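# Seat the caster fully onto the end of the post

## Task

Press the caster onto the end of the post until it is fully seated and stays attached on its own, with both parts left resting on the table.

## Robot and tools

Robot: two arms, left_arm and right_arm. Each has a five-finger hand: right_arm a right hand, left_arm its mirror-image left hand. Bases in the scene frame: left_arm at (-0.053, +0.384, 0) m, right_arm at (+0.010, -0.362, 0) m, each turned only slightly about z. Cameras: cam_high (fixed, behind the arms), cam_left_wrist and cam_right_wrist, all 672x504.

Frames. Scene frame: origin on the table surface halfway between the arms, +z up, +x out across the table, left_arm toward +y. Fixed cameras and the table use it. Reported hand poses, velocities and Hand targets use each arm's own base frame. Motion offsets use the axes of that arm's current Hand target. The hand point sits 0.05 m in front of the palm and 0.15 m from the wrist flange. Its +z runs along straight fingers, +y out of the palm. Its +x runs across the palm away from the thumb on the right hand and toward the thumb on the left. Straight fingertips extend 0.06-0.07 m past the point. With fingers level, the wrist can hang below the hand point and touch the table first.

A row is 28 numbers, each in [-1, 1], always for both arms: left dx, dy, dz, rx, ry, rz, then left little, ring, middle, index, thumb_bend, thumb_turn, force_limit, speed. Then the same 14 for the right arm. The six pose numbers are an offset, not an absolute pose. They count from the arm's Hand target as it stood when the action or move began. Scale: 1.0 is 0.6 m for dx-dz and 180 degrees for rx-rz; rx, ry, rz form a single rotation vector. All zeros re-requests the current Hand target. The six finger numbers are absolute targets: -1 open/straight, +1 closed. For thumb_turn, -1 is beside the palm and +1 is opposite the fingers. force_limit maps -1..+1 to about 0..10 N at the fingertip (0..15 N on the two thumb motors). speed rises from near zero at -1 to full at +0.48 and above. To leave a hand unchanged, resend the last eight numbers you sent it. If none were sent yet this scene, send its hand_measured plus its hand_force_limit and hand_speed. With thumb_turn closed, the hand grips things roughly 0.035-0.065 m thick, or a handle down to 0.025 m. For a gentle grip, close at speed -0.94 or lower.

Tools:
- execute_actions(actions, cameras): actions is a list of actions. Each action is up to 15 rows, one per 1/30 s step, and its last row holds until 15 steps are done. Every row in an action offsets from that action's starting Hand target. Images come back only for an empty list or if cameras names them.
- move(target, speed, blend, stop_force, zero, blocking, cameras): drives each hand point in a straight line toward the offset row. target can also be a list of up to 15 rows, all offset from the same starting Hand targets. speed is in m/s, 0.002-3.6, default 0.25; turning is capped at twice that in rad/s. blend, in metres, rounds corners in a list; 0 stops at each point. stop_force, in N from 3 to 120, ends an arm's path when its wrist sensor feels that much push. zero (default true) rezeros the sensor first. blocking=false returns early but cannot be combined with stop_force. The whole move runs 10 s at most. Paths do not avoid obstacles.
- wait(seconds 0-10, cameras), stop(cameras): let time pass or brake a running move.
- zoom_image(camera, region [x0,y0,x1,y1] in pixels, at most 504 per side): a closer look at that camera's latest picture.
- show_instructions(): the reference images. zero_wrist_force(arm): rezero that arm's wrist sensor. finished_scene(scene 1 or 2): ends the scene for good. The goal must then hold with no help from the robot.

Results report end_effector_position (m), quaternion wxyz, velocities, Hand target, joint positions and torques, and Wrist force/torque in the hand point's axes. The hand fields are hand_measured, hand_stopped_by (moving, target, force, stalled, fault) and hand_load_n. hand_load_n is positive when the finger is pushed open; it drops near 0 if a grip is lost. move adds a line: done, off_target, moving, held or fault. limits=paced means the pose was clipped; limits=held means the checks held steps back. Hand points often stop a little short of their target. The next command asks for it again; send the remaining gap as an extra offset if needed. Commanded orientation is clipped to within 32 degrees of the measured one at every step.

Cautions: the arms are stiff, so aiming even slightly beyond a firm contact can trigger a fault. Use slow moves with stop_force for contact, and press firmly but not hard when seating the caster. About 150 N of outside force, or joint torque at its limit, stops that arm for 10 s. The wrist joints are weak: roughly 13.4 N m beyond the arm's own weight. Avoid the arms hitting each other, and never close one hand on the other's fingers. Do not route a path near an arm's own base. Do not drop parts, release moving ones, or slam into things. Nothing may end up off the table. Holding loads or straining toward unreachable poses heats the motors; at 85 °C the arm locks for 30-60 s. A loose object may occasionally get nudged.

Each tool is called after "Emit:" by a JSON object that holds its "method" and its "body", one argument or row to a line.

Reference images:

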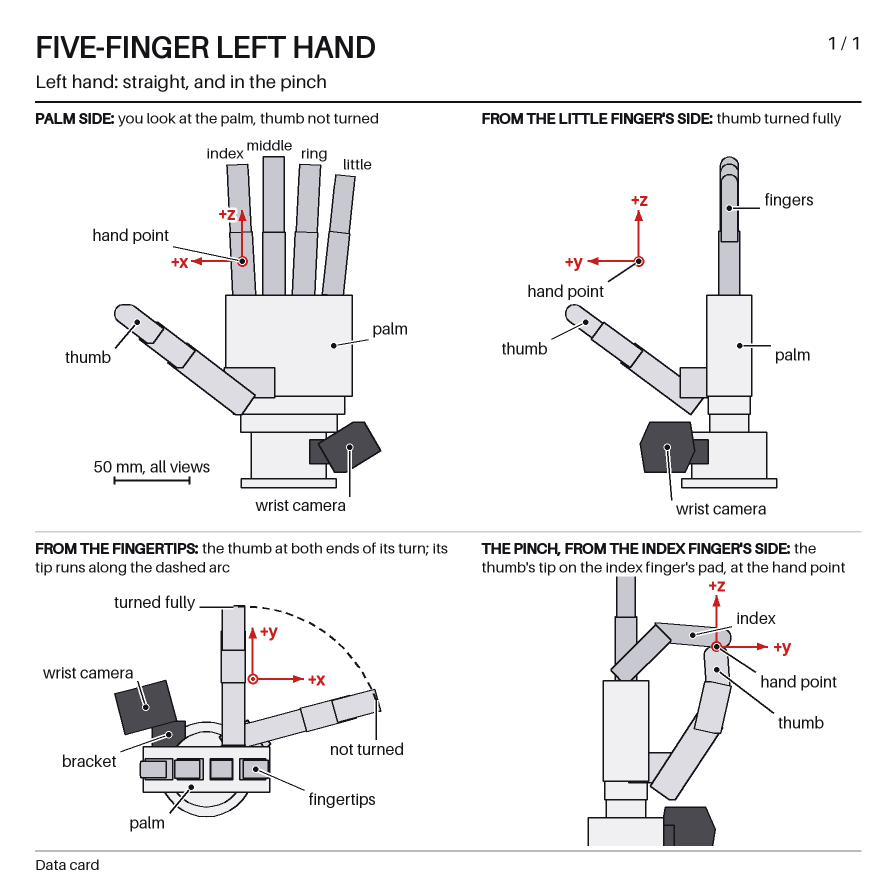

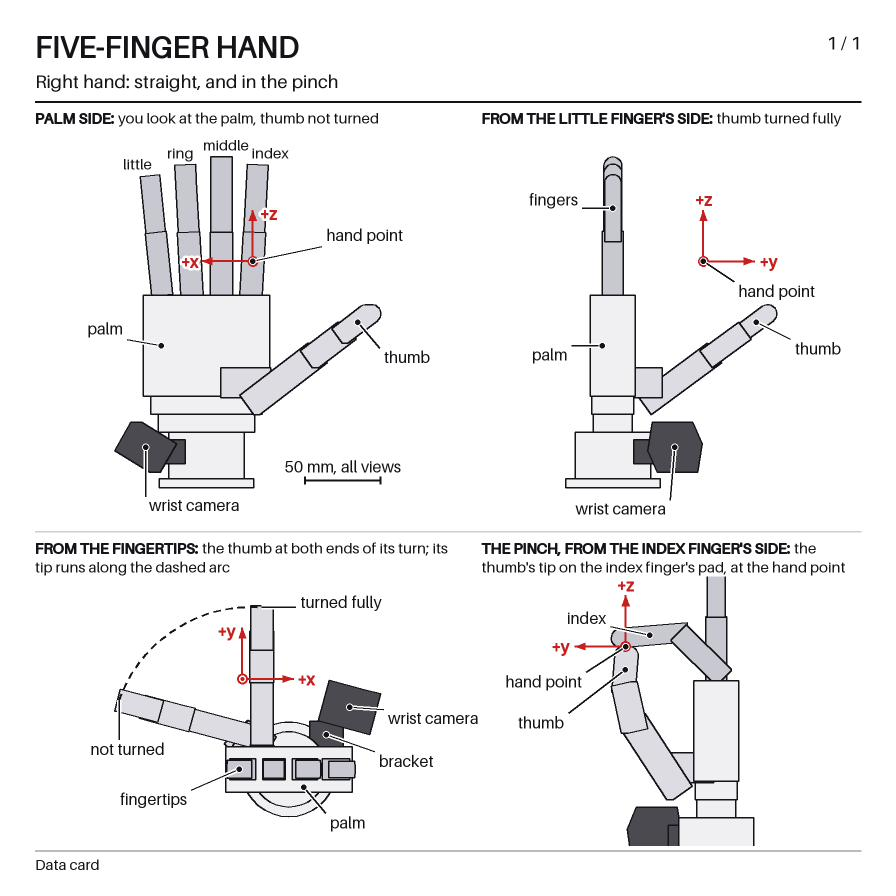

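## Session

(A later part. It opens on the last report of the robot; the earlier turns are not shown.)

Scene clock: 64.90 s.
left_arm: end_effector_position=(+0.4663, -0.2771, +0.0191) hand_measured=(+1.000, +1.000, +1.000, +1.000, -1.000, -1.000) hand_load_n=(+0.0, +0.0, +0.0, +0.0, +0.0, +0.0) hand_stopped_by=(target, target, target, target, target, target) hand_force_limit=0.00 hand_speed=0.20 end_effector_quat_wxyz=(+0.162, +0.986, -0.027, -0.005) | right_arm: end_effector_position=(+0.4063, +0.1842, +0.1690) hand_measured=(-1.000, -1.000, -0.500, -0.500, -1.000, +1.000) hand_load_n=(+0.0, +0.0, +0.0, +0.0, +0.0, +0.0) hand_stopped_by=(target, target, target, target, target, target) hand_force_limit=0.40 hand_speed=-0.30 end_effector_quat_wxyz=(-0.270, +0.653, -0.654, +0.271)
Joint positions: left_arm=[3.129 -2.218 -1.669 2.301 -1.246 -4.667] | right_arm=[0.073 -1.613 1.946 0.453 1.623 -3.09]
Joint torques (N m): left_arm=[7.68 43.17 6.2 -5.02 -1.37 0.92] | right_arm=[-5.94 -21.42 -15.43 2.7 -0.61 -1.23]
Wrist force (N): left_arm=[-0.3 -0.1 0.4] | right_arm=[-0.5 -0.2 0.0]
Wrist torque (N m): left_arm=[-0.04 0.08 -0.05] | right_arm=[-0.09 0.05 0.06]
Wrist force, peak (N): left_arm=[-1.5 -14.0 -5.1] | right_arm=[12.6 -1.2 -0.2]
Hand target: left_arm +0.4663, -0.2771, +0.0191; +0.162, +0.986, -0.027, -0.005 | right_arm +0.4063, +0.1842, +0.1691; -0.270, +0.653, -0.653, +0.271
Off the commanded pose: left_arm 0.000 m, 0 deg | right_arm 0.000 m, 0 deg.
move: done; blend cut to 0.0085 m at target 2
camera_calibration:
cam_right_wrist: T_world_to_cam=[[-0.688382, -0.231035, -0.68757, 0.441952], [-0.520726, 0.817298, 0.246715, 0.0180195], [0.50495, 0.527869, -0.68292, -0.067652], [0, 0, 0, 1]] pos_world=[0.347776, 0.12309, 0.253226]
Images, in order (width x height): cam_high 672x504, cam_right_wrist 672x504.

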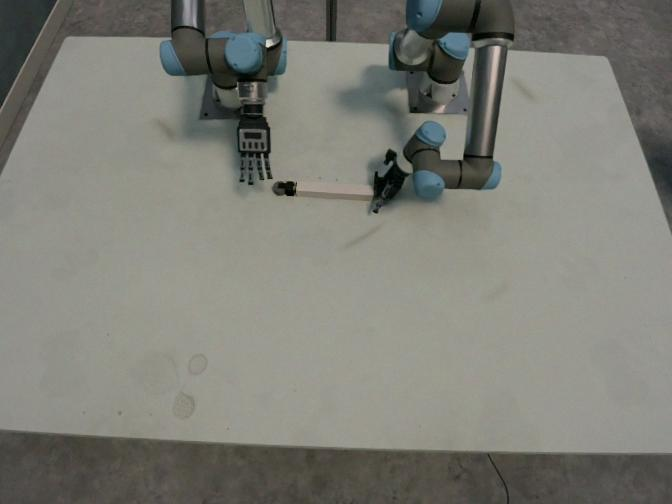

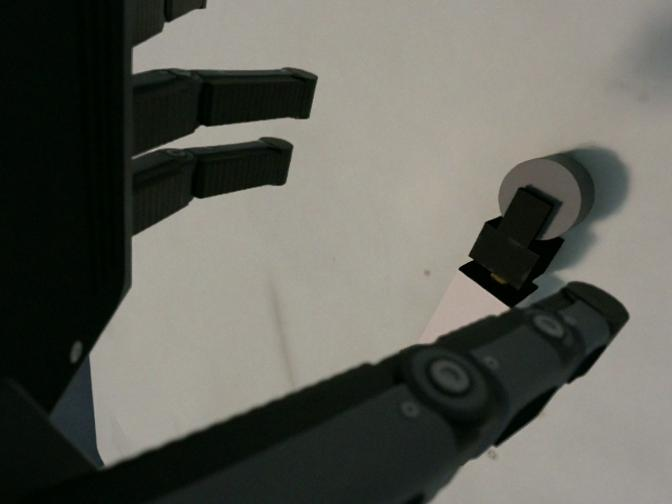

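Emit:
{"method": "move", "body": {
  "target": [0,0,0,0,0,0,1,1,1,1,-1,-1,0.0,0.2,0.112,0.0098,0.0115,-0.2689,0.1232,0.5253,1,1,1,1,-1,-1,0.0,0.2],
  "speed": 0.4,
  "cameras": ["cam_right_wrist","cam_high"]
}}

Scene clock: 68.90 s.
left_arm: end_effector_position=(+0.4663, -0.2771, +0.0191) hand_measured=(+1.000, +1.000, +1.000, +1.000, -1.000, -1.000) hand_load_n=(+0.0, +0.0, +0.0, +0.0, +0.0, +0.0) hand_stopped_by=(target, target, target, target, target, target) hand_force_limit=0.00 hand_speed=0.20 end_effector_quat_wxyz=(+0.162, +0.986, -0.027, -0.005) | right_arm: end_effector_position=(+0.4069, +0.1170, +0.1600) hand_measured=(+1.000, +1.000, +1.000, +1.000, -1.000, -1.000) hand_load_n=(+0.0, +0.0, +0.0, +0.0, +0.0, +0.0) hand_stopped_by=(target, target, target, target, target, target) hand_force_limit=0.00 hand_speed=0.20 end_effector_quat_wxyz=(+0.005, +0.028, +0.987, +0.161)
Joint positions: left_arm=[3.129 -2.218 -1.669 2.301 -1.246 -4.667] | right_arm=[-0.418 -1.31 1.865 1.133 1.268 -1.951]
Joint torques (N m): left_arm=[7.92 42.72 9.47 -4.78 -1.43 0.63] | right_arm=[-4.96 -29.46 -27.56 1.01 -0.07 1.24]
Wrist force (N): left_arm=[-0.4 0.0 0.3] | right_arm=[-0.4 -0.5 0.3]
Wrist torque (N m): left_arm=[-0.02 0.08 -0.06] | right_arm=[-0.06 0.05 -0.16]
Wrist force, peak (N): left_arm=[-0.6 0.1 0.2] | right_arm=[-1.3 -0.1 0.2]
Hand target: left_arm +0.4663, -0.2771, +0.0191; +0.162, +0.986, -0.027, -0.005 | right_arm +0.4069, +0.1170, +0.1600; +0.005, +0.028, +0.986, +0.161
Off the commanded pose: left_arm 0.000 m, 0 deg | right_arm 0.000 m, 0 deg.
move: done
camera_calibration:
cam_right_wrist: T_world_to_cam=[[-0.179786, 0.933446, 0.310412, -0.0821729], [0.816029, -0.0346968, 0.576969, -0.421593], [0.54934, 0.357036, -0.755481, -0.0251047], [0, 0, 0, 1]] pos_world=[0.34305, 0.0710393, 0.249787]
Images, in order (width x height): cam_high 672x504, cam_right_wrist 672x504.

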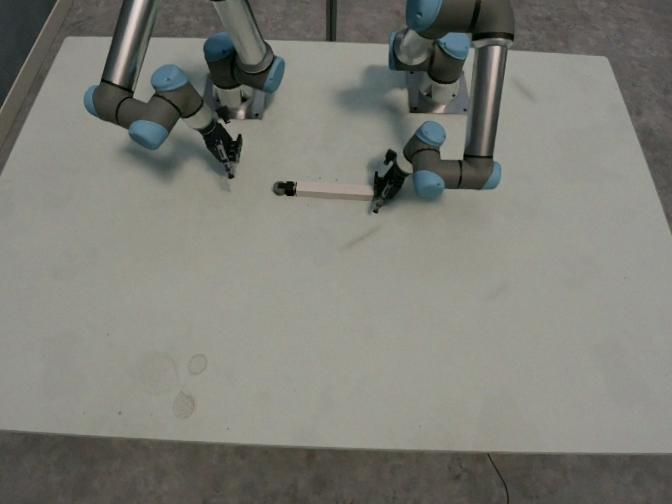

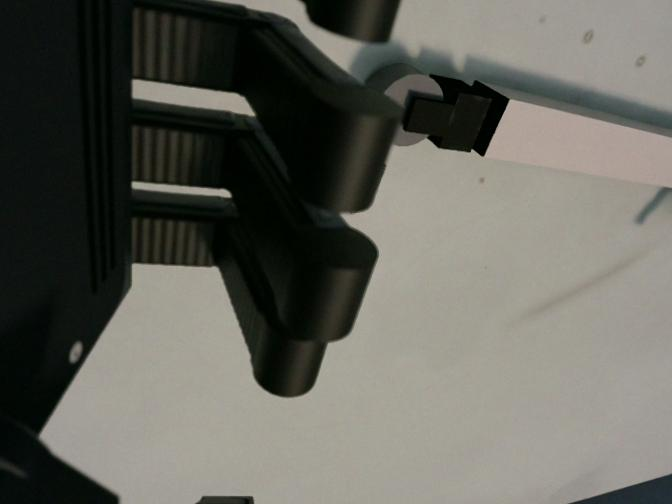

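Emit:
{"method": "zoom_image", "body": {
  "camera": "cam_right_wrist",
  "region": [360, 30, 560, 180]
}}

Scaled by 2.520 from the camera's 672x504 image, which has a finer 960x720 frame.

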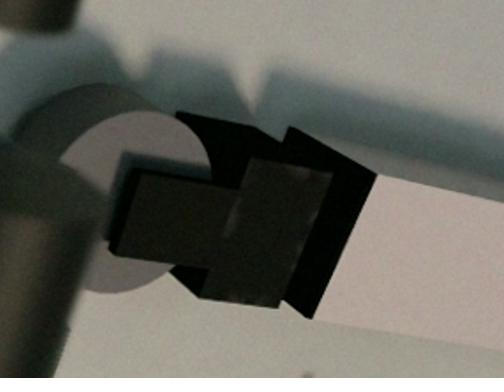

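Emit:
{"method": "move", "body": {
  "target": [
    [0,0,0,0,0,0,1,1,1,1,-1,-1,0.0,0.2,-0.0087,-0.0343,0.182,0,0,0,1,1,1,1,-1,-1,0.0,0.2],
    [0,0,0,0,0,0,1,1,1,1,-1,-1,0.0,0.2,-0.0087,-0.046,0.2167,0,0,0,1,1,1,1,-1,-1,0.0,0.2]
  ],
  "speed": [0.12,0.03],
  "stop_force": 8,
  "cameras": ["cam_right_wrist"]
}}

Scene clock: 72.83 s.
left_arm: end_effector_position=(+0.4663, -0.2771, +0.0191) hand_measured=(+1.000, +1.000, +1.000, +1.000, -1.000, -1.000) hand_load_n=(+0.0, +0.0, +0.5, +0.0, +0.0, +0.0) hand_stopped_by=(target, target, target, target, target, target) hand_force_limit=0.00 hand_speed=0.20 end_effector_quat_wxyz=(+0.162, +0.986, -0.027, -0.005) | right_arm: end_effector_position=(+0.4131, +0.1319, +0.0280) hand_measured=(+1.000, +1.000, +1.000, +1.000, -1.000, -1.000) hand_load_n=(+0.0, +0.0, +0.0, +0.0, +0.0, +0.0) hand_stopped_by=(target, target, target, target, target, target) hand_force_limit=0.00 hand_speed=0.20 end_effector_quat_wxyz=(+0.005, +0.028, +0.986, +0.161)
Joint positions: left_arm=[3.129 -2.218 -1.669 2.301 -1.246 -4.667] | right_arm=[-0.372 -1.083 1.963 0.795 1.263 -1.902]
Joint torques (N m): left_arm=[8.06 43.18 11.37 -4.59 -1.58 0.43] | right_arm=[-6.24 -36.06 -22.27 5.79 1.01 -0.43]
Wrist force (N): left_arm=[-0.2 0.0 0.1] | right_arm=[-0.7 -0.3 0.0]
Wrist torque (N m): left_arm=[-0.01 0.05 -0.05] | right_arm=[-0.03 0.11 -0.16]
Wrist force, peak (N): left_arm=[-0.8 -0.1 0.1] | right_arm=[-0.4 -0.4 1.0]
Hand target: left_arm +0.4663, -0.2771, +0.0191; +0.162, +0.986, -0.027, -0.005 | right_arm +0.4131, +0.1319, +0.0280; +0.005, +0.028, +0.986, +0.161
Off the commanded pose: left_arm 0.000 m, 0 deg | right_arm 0.000 m, 0 deg.
move: done
camera_calibration:
cam_right_wrist: T_world_to_cam=[[-0.179492, 0.933506, 0.310401, -0.0541304], [0.815945, -0.0349942, 0.57707, -0.349989], [0.54956, 0.35685, -0.755408, -0.133548], [0, 0, 0, 1]] pos_world=[0.349249, 0.08594, 0.117887]
Images, in order (width x height): cam_right_wrist 672x504.

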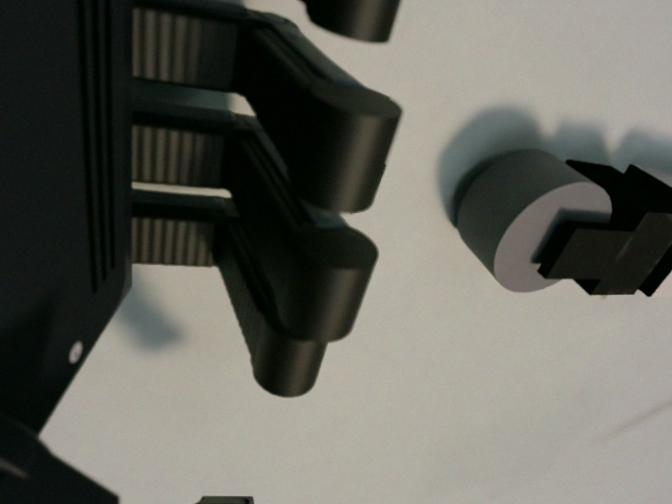

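Emit:
{"method": "move", "body": {
  "target": [
    [0,0,0,0,0,0,1,1,1,1,-1,-1,0.0,0.2,0,0.0585,0.0197,0,0,0,1,1,1,1,-1,-1,0.0,0.2],
    [0,0,0,0,0,0,1,1,1,1,-1,-1,0.0,0.2,0,0.125,0.0418,0,0,0,1,1,1,1,-1,-1,0.0,0.2]
  ],
  "speed": [0.06,0.015],
  "stop_force": 5,
  "blend": [0.004,0],
  "cameras": ["all"]
}}

Emit:
{"method": "zoom_image", "body": {
  "camera": "cam_high",
  "region": [250, 120, 430, 255]
}}

Scene clock: 77.87 s.
left_arm: end_effector_position=(+0.4663, -0.2771, +0.0191) hand_measured=(+1.000, +1.000, +1.000, +1.000, -1.000, -1.000) hand_load_n=(+0.0, +0.0, +0.0, -1.5, +0.0, +0.0) hand_stopped_by=(target, target, target, target, target, target) hand_force_limit=0.00 hand_speed=0.20 end_effector_quat_wxyz=(+0.162, +0.986, -0.027, -0.005) | right_arm: end_effector_position=(+0.4168, +0.1993, +0.0281) hand_measured=(+1.000, +1.000, +1.000, +1.000, -1.000, -1.000) hand_load_n=(+0.0, +0.0, +0.0, -0.5, +0.0, +0.0) hand_stopped_by=(target, target, target, target, target, target) hand_force_limit=0.00 hand_speed=0.20 end_effector_quat_wxyz=(+0.005, +0.028, +0.986, +0.161)
Joint positions: left_arm=[3.13 -2.218 -1.669 2.301 -1.246 -4.667] | right_arm=[-0.186 -1.078 1.93 0.762 1.249 -1.708]
Joint torques (N m): left_arm=[-8.98 43.15 13.91 -4 3.54 0.36] | right_arm=[3.76 -35.27 1.51 5.5 -3.03 1.39]
Wrist force (N): left_arm=[-0.7 -4.3 -1.2] | right_arm=[-0.8 -4.3 -1.5]
Wrist torque (N m): left_arm=[-0.17 0.10 -0.03] | right_arm=[-0.15 0.08 -0.20]
Wrist force, peak (N): left_arm=[-0.8 -8.6 -2.5] | right_arm=[-0.5 -8.1 -3.0]
Hand target: left_arm +0.4663, -0.2771, +0.0191; +0.162, +0.986, -0.027, -0.005 | right_arm +0.4168, +0.1993, +0.0281; +0.005, +0.028, +0.986, +0.161 (not the last commanded pose)
Off the commanded pose: left_arm 0.000 m, 0 deg | right_arm 0.012 m, 0 deg.
move: contact (right_arm); path passed 1 of 2 targets
camera_calibration:
cam_left_wrist: T_world_to_cam=[[0.320969, 0.887143, -0.331598, 0.102907], [0.831367, -0.0962065, 0.547333, -0.414765], [0.45366, -0.451356, -0.76842, -0.212438], [0, 0, 0, 1]] pos_world=[0.408167, -0.227082, 0.0978961]
cam_right_wrist: T_world_to_cam=[[-0.179483, 0.933513, 0.310387, -0.116387], [0.8159, -0.0350231, 0.577131, -0.350636], [0.54963, 0.35683, -0.755367, -0.15966], [0, 0, 0, 1]] pos_world=[0.352948, 0.15334, 0.117887]

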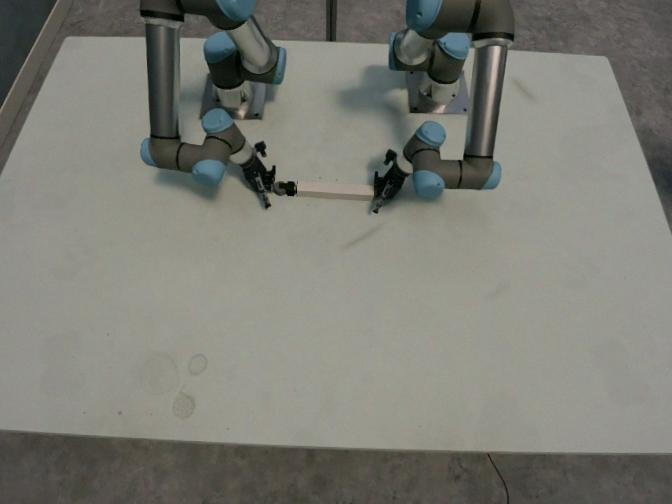

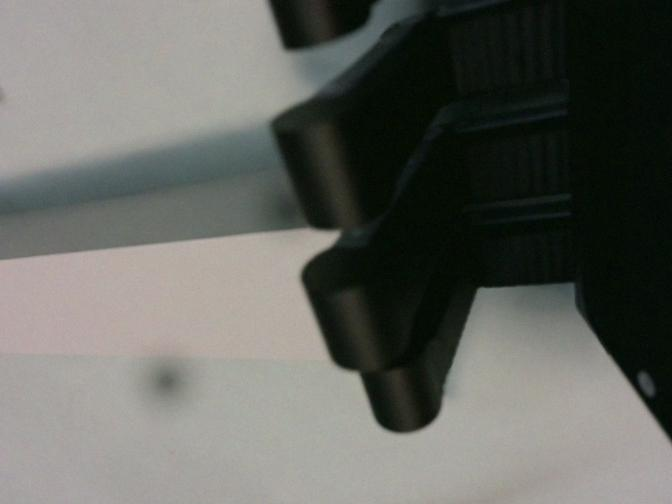

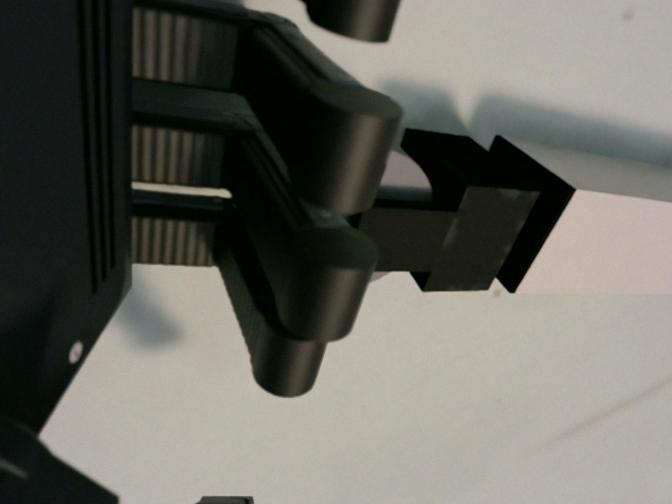

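Scaled by 2.800 from the camera's 672x504 image, which has a finer 960x720 frame.

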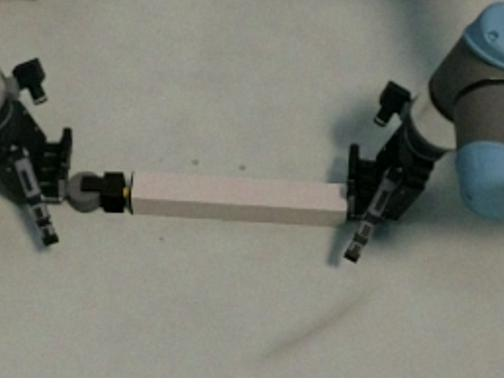

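Emit:
{"method": "move", "body": {
  "target": [0,0,0,0,0,0,1,1,1,1,-1,-1,0.0,0.2,0,0.0284,0.0096,0,0,0,1,1,1,1,-1,-1,0.0,0.2],
  "speed": 0.008,
  "stop_force": 22,
  "cameras": ["all"]
}}

Emit:
{"method": "zoom_image", "body": {
  "camera": "cam_right_wrist",
  "region": [350, 100, 600, 320]
}}

Emit:
{"method": "zoom_image", "body": {
  "camera": "cam_high",
  "region": [250, 120, 430, 255]
}}

Scene clock: 80.67 s.
left_arm: end_effector_position=(+0.4663, -0.2771, +0.0191) hand_measured=(+1.000, +1.000, +1.000, +1.000, -1.000, -1.000) hand_load_n=(+0.0, +0.0, -5.0, -6.5, +0.0, +0.0) hand_stopped_by=(target, target, target, target, target, target) hand_force_limit=0.00 hand_speed=0.20 end_effector_quat_wxyz=(+0.162, +0.986, -0.027, -0.005) | right_arm: end_effector_position=(+0.4174, +0.2084, +0.0281) hand_measured=(+1.000, +1.000, +1.000, +1.000, -1.000, -1.000) hand_load_n=(+0.0, +0.0, +0.0, -5.0, +0.0, -0.5) hand_stopped_by=(target, target, target, target, target, target) hand_force_limit=0.00 hand_speed=0.20 end_effector_quat_wxyz=(+0.005, +0.028, +0.987, +0.161)
Joint positions: left_arm=[3.129 -2.218 -1.669 2.301 -1.246 -4.667] | right_arm=[-0.161 -1.075 1.922 0.759 1.248 -1.681]
Joint torques (N m): left_arm=[-10.76 43.02 15.89 -3.69 3.82 0.22] | right_arm=[0.45 -33.34 3.5 5.12 -3.35 -1.4]
Wrist force (N): left_arm=[-1.0 -20.0 -11.3] | right_arm=[-1.9 -19.4 -10.5]
Wrist torque (N m): left_arm=[-0.57 -0.01 0.22] | right_arm=[-0.27 0.13 -0.23]
Wrist force, peak (N): left_arm=[-1.2 -23.2 -11.3] | right_arm=[-1.2 -24.9 -12.1]
Hand target: left_arm +0.4663, -0.2771, +0.0191; +0.162, +0.986, -0.027, -0.005 | right_arm +0.4174, +0.2084, +0.0280; +0.005, +0.028, +0.987, +0.161 (not the last commanded pose)
Off the commanded pose: left_arm 0.000 m, 0 deg | right_arm 0.009 m, 0 deg.
move: contact (right_arm)
camera_calibration:
cam_left_wrist: T_world_to_cam=[[0.321043, 0.887134, -0.331549, 0.10287], [0.831339, -0.0962855, 0.547362, -0.414774], [0.45366, -0.451356, -0.768421, -0.212438], [0, 0, 0, 1]] pos_world=[0.408167, -0.227081, 0.097896]
cam_right_wrist: T_world_to_cam=[[-0.179414, 0.933557, 0.310294, -0.124795], [0.81593, -0.035004, 0.57709, -0.350816], [0.549608, 0.356716, -0.755437, -0.163202], [0, 0, 0, 1]] pos_world=[0.353548, 0.16244, 0.117887]

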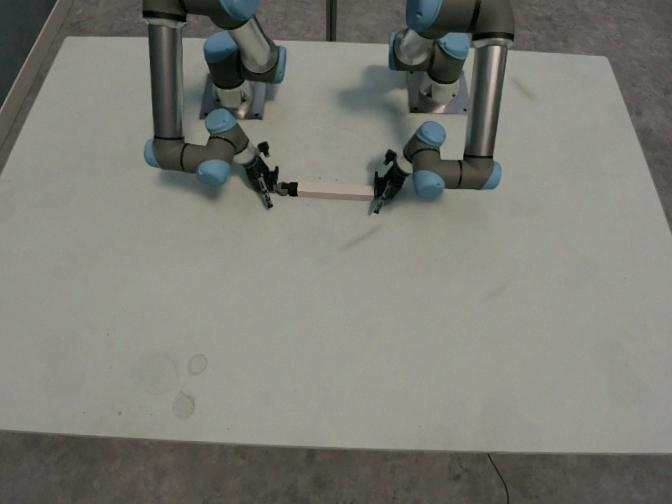

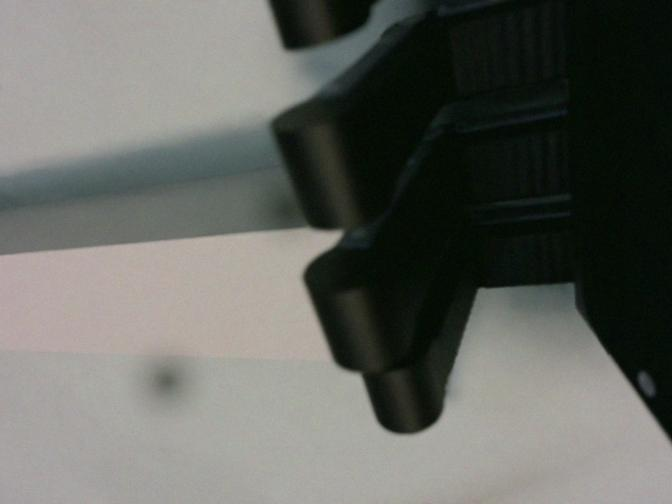

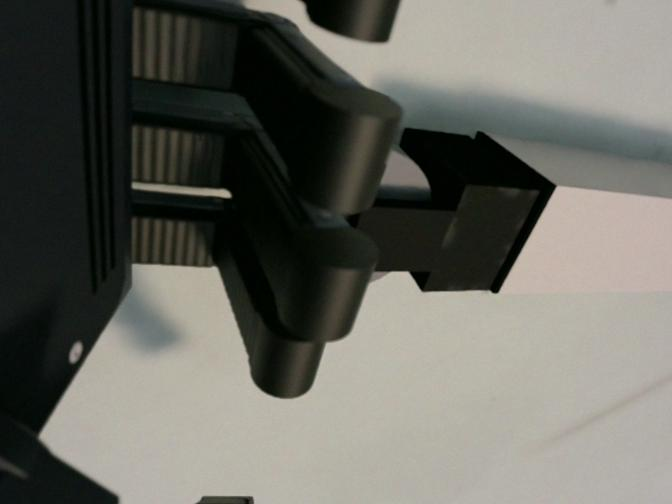

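Scaled by 2.016 from the camera's 672x504 image, which has a finer 960x720 frame.

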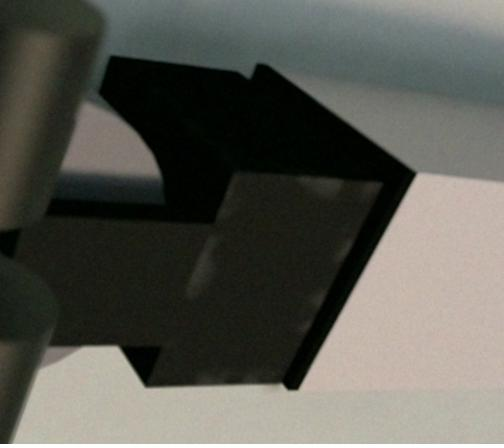

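Scaled by 2.800 from the camera's 672x504 image, which has a finer 960x720 frame.

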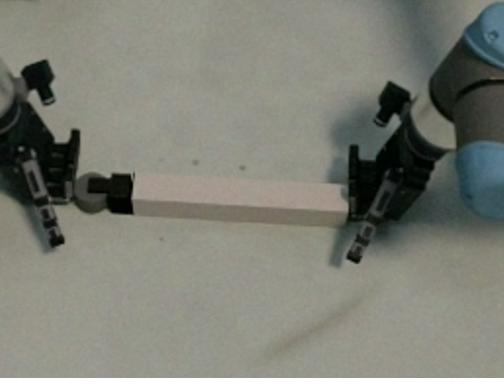

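Emit:
{"method": "move", "body": {
  "target": [0,0,0,0,0,0,1,1,1,1,-1,-1,0.0,0.2,0,0.016,0.0054,0,0,0,1,1,1,1,-1,-1,0.0,0.2],
  "speed": 0.008,
  "stop_force": 22,
  "cameras": ["cam_right_wrist"]
}}

Emit:
{"method": "zoom_image", "body": {
  "camera": "cam_right_wrist",
  "region": [350, 100, 600, 320]
}}

Scene clock: 82.37 s.
left_arm: end_effector_position=(+0.4663, -0.2771, +0.0191) hand_measured=(+1.000, +1.000, +1.000, +1.000, -1.000, -1.000) hand_load_n=(+0.0, +0.5, -9.5, -11.0, +0.0, +0.0) hand_stopped_by=(target, target, target, target, target, target) hand_force_limit=0.00 hand_speed=0.20 end_effector_quat_wxyz=(+0.162, +0.986, -0.027, -0.005) | right_arm: end_effector_position=(+0.4176, +0.2123, +0.0280) hand_measured=(+1.000, +1.000, +1.000, +1.000, -1.000, -1.000) hand_load_n=(+0.0, +0.0, -0.5, -8.5, +0.0, +0.0) hand_stopped_by=(target, target, target, target, target, target) hand_force_limit=0.00 hand_speed=0.20 end_effector_quat_wxyz=(+0.005, +0.028, +0.987, +0.161)
Joint positions: left_arm=[3.129 -2.218 -1.669 2.301 -1.246 -4.667] | right_arm=[-0.15 -1.074 1.919 0.757 1.248 -1.67]
Joint torques (N m): left_arm=[-12.56 42.78 17.28 -3.52 3.84 0.15] | right_arm=[5.89 -31.37 5.5 5.24 -9.97 -2.56]
Wrist force (N): left_arm=[-1.6 -37.9 -17.4] | right_arm=[-3.3 -35.5 -18.7]
Wrist torque (N m): left_arm=[-1.12 -0.07 0.38] | right_arm=[-0.48 0.18 -0.39]
Wrist force, peak (N): left_arm=[-1.5 -40.1 -17.5] | right_arm=[-2.1 -41.9 -21.5]
Hand target: left_arm +0.4663, -0.2771, +0.0191; +0.162, +0.986, -0.027, -0.005 | right_arm +0.4176, +0.2123, +0.0280; +0.005, +0.028, +0.987, +0.161 (not the last commanded pose)
Off the commanded pose: left_arm 0.000 m, 0 deg | right_arm 0.006 m, 0 deg.
move: contact (right_arm)
camera_calibration:
cam_right_wrist: T_world_to_cam=[[-0.179395, 0.933674, 0.309951, -0.128387], [0.815923, -0.034813, 0.577112, -0.350875], [0.549625, 0.356427, -0.755561, -0.164645], [0, 0, 0, 1]] pos_world=[0.353748, 0.166341, 0.117888]
Images, in order (width x height): cam_right_wrist 672x504.

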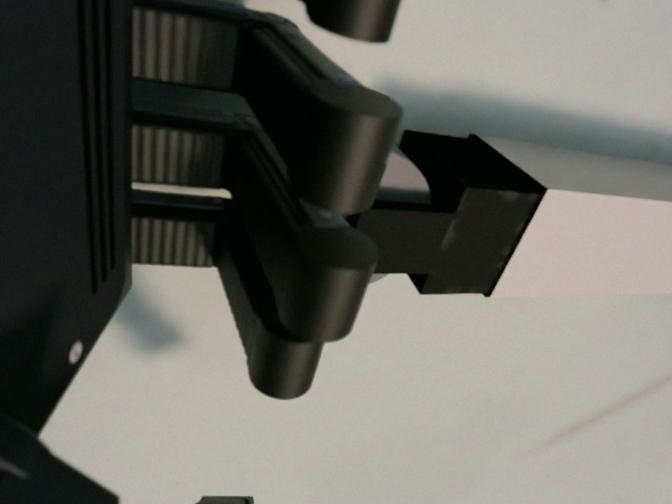

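Scaled by 2.016 from the camera's 672x504 image, which has a finer 960x720 frame.

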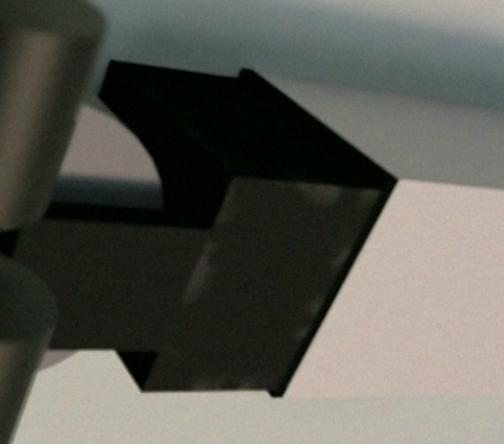

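Emit:
{"method": "move", "body": {
  "target": [0,0,0,0,0,0,1,1,1,1,-1,-1,0.0,0.2,0,0.0095,0.0032,0,0,0,1,1,1,1,-1,-1,0.0,0.2],
  "speed": 0.006,
  "stop_force": 14,
  "cameras": ["cam_right_wrist"]
}}

Emit:
{"method": "zoom_image", "body": {
  "camera": "cam_right_wrist",
  "region": [350, 100, 600, 320]
}}

Scene clock: 83.73 s.
left_arm: end_effector_position=(+0.4663, -0.2771, +0.0191) hand_measured=(+1.000, +1.000, +1.000, +1.000, -1.000, -1.000) hand_load_n=(+0.0, +0.0, -12.0, -13.0, +0.0, +0.0) hand_stopped_by=(target, target, target, target, target, target) hand_force_limit=0.00 hand_speed=0.20 end_effector_quat_wxyz=(+0.162, +0.986, -0.027, -0.005) | right_arm: end_effector_position=(+0.4175, +0.2130, +0.0280) hand_measured=(+1.000, +1.000, +1.000, +1.000, -1.000, -1.000) hand_load_n=(+0.0, +0.0, -0.5, -10.0, +0.0, +0.0) hand_stopped_by=(target, target, target, target, target, target) hand_force_limit=0.00 hand_speed=0.20 end_effector_quat_wxyz=(+0.005, +0.028, +0.987, +0.161)
Joint positions: left_arm=[3.13 -2.218 -1.669 2.301 -1.246 -4.667] | right_arm=[-0.148 -1.074 1.918 0.757 1.248 -1.667]
Joint torques (N m): left_arm=[-19.81 43.23 17.03 -3.5 3.63 -0.06] | right_arm=[10.23 -30.8 6.59 5.44 -11.28 -3.33]
Wrist force (N): left_arm=[-1.9 -47.9 -21.0] | right_arm=[-4.5 -44.3 -23.4]
Wrist torque (N m): left_arm=[-1.45 -0.08 0.49] | right_arm=[-0.52 0.24 -0.51]
Wrist force, peak (N): left_arm=[-2.0 -48.3 -21.4] | right_arm=[-1.2 -49.9 -26.0]
Hand target: left_arm +0.4663, -0.2771, +0.0191; +0.162, +0.986, -0.027, -0.005 | right_arm +0.4175, +0.2130, +0.0280; +0.005, +0.028, +0.987, +0.161 (not the last commanded pose)
Off the commanded pose: left_arm 0.000 m, 0 deg | right_arm 0.005 m, 0 deg.
move: contact (right_arm)
camera_calibration:
cam_right_wrist: T_world_to_cam=[[-0.179209, 0.93367, 0.310073, -0.129231], [0.81616, -0.0348925, 0.576771, -0.350797], [0.549333, 0.356432, -0.755771, -0.164748], [0, 0, 0, 1]] pos_world=[0.353649, 0.167141, 0.117889]
Images, in order (width x height): cam_right_wrist 672x504.

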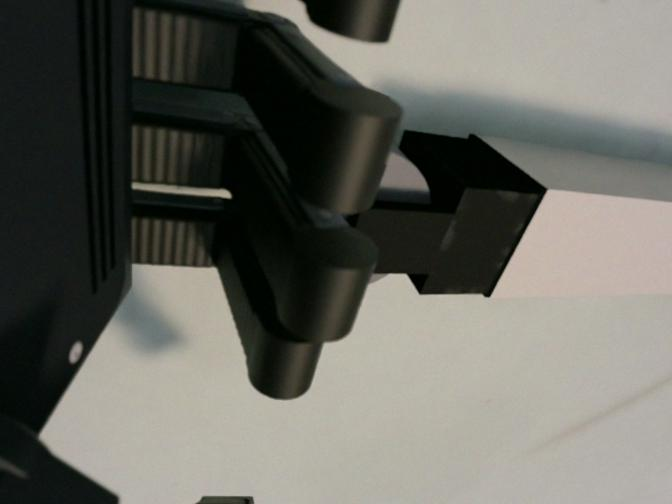

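Scaled by 2.016 from the camera's 672x504 image, which has a finer 960x720 frame.

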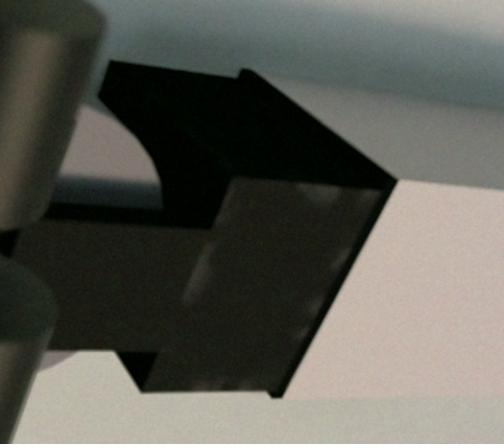

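Emit:
{"method": "move", "body": {
  "target": [
    [0,-0.0095,-0.0032,0,0,0,1,1,1,1,-1,-1,0.0,0.2,0,-0.0095,-0.0032,0,0,0,1,1,1,1,-1,-1,0.0,0.2],
    [0,-0.04,-0.0135,0,0,0,1,1,1,1,-1,-1,0.0,0.2,0,-0.04,-0.0135,0,0,0,1,1,1,1,-1,-1,0.0,0.2],
    [0,0.0006,-0.2109,0,0,0,1,1,1,1,-1,-1,0.0,0.2,0,0.0006,-0.2109,0,0,0,1,1,1,1,-1,-1,0.0,0.2]
  ],
  "speed": [0.015,0.06,0.2],
  "blend": [0.003,0.01,0],
  "cameras": ["all"]
}}

Emit:
{"method": "zoom_image", "body": {
  "camera": "cam_high",
  "region": [250, 120, 430, 255]
}}

Emit:
{"method": "zoom_image", "body": {
  "camera": "cam_right_wrist",
  "region": [350, 30, 600, 250]
}}

Scene clock: 85.93 s.
left_arm: end_effector_position=(+0.4687, -0.2371, +0.1390) hand_measured=(+1.000, +1.000, +1.000, +1.000, -1.000, -1.000) hand_load_n=(+0.0, +0.5, +0.0, +0.0, +0.0, +0.0) hand_stopped_by=(target, target, target, target, target, target) hand_force_limit=0.00 hand_speed=0.20 end_effector_quat_wxyz=(+0.162, +0.986, -0.027, -0.005) | right_arm: end_effector_position=(+0.4153, +0.1732, +0.1480) hand_measured=(+1.000, +1.000, +1.000, +1.000, -1.000, -1.000) hand_load_n=(+0.0, +0.0, +0.0, +0.0, +0.0, +0.0) hand_stopped_by=(target, target, target, target, target, target) hand_force_limit=0.00 hand_speed=0.20 end_effector_quat_wxyz=(+0.005, +0.028, +0.987, +0.161)
Joint positions: left_arm=[3.22 -2.041 -1.604 2.028 -1.249 -4.571] | right_arm=[-0.258 -1.278 1.843 1.073 1.254 -1.783]
Joint torques (N m): left_arm=[-9.06 42.06 11.02 -5.51 -0.7 -1.4] | right_arm=[5.77 -32.02 -11.1 5.04 0.13 1.08]
Wrist force (N): left_arm=[-0.1 -0.8 0.4] | right_arm=[0.1 -1.3 0.3]
Wrist torque (N m): left_arm=[-0.13 0.04 -0.16] | right_arm=[-0.20 -0.02 0.05]
Wrist force, peak (N): left_arm=[-1.7 -47.9 -21.4] | right_arm=[-4.5 -44.5 -23.4]
Hand target: left_arm +0.4686, -0.2371, +0.1391; +0.162, +0.986, -0.027, -0.005 | right_arm +0.4152, +0.1732, +0.1481; +0.005, +0.028, +0.987, +0.161
Off the commanded pose: left_arm 0.000 m, 0 deg | right_arm 0.000 m, 0 deg.
move: done; blend cut to 0.0097 m at target 2
camera_calibration:
cam_left_wrist: T_world_to_cam=[[0.321056, 0.887193, -0.331378, 0.106245], [0.831174, -0.0962399, 0.54762, -0.478519], [0.453953, -0.451249, -0.76831, -0.10342], [0, 0, 0, 1]] pos_world=[0.41057, -0.186981, 0.217795]
cam_right_wrist: T_world_to_cam=[[-0.179148, 0.933709, 0.309989, -0.129588], [0.816113, -0.0349227, 0.576836, -0.419601], [0.549422, 0.356325, -0.755756, -0.0586467], [0, 0, 0, 1]] pos_world=[0.351448, 0.127241, 0.237889]

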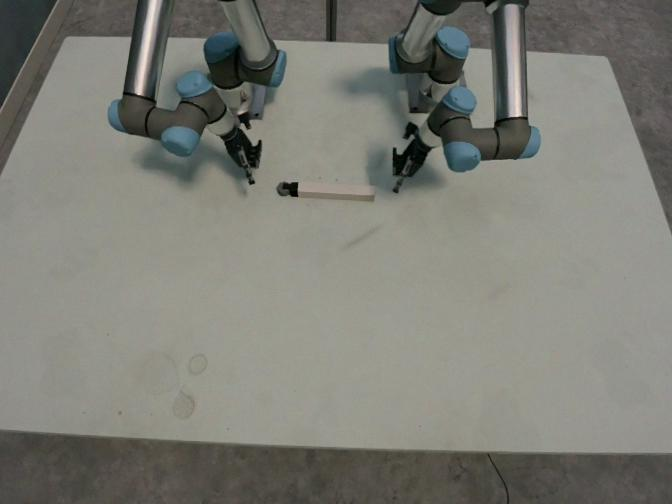

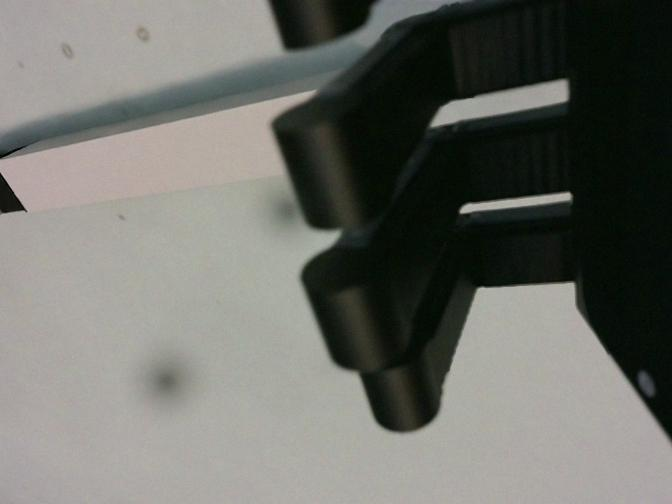

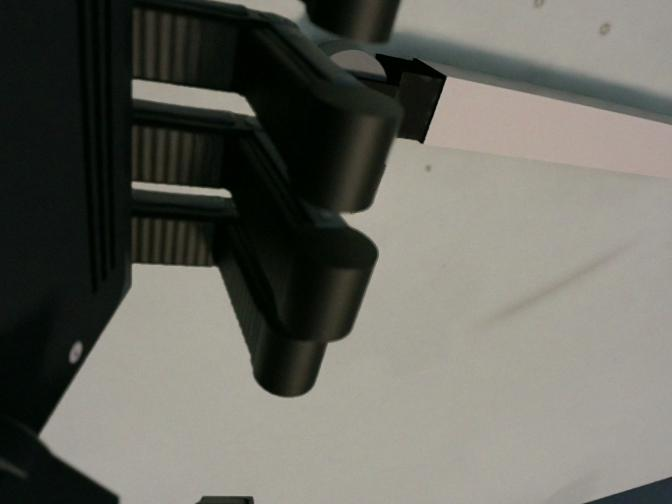

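Scaled by 2.800 from the camera's 672x504 image, which has a finer 960x720 frame.

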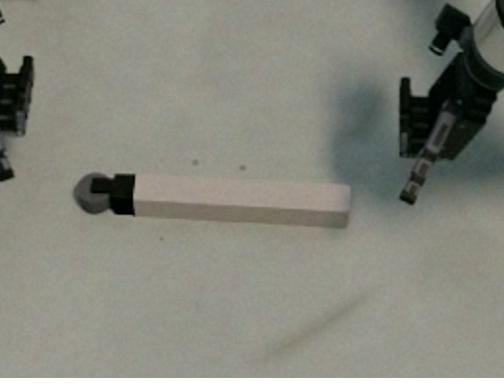

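Scaled by 2.016 from the camera's 672x504 image, which has a finer 960x720 frame.

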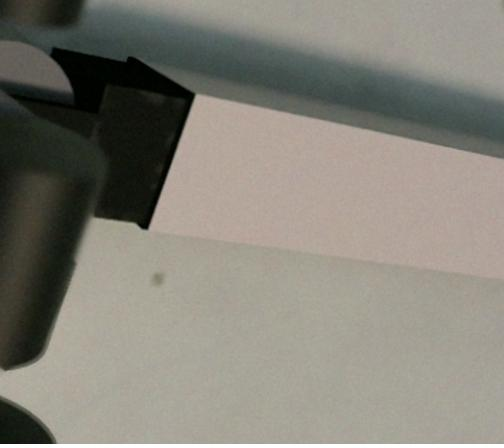

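Emit:
{"method": "finished_scene", "body": {
  "scene": 2
}}

The scene is finished: the task was done.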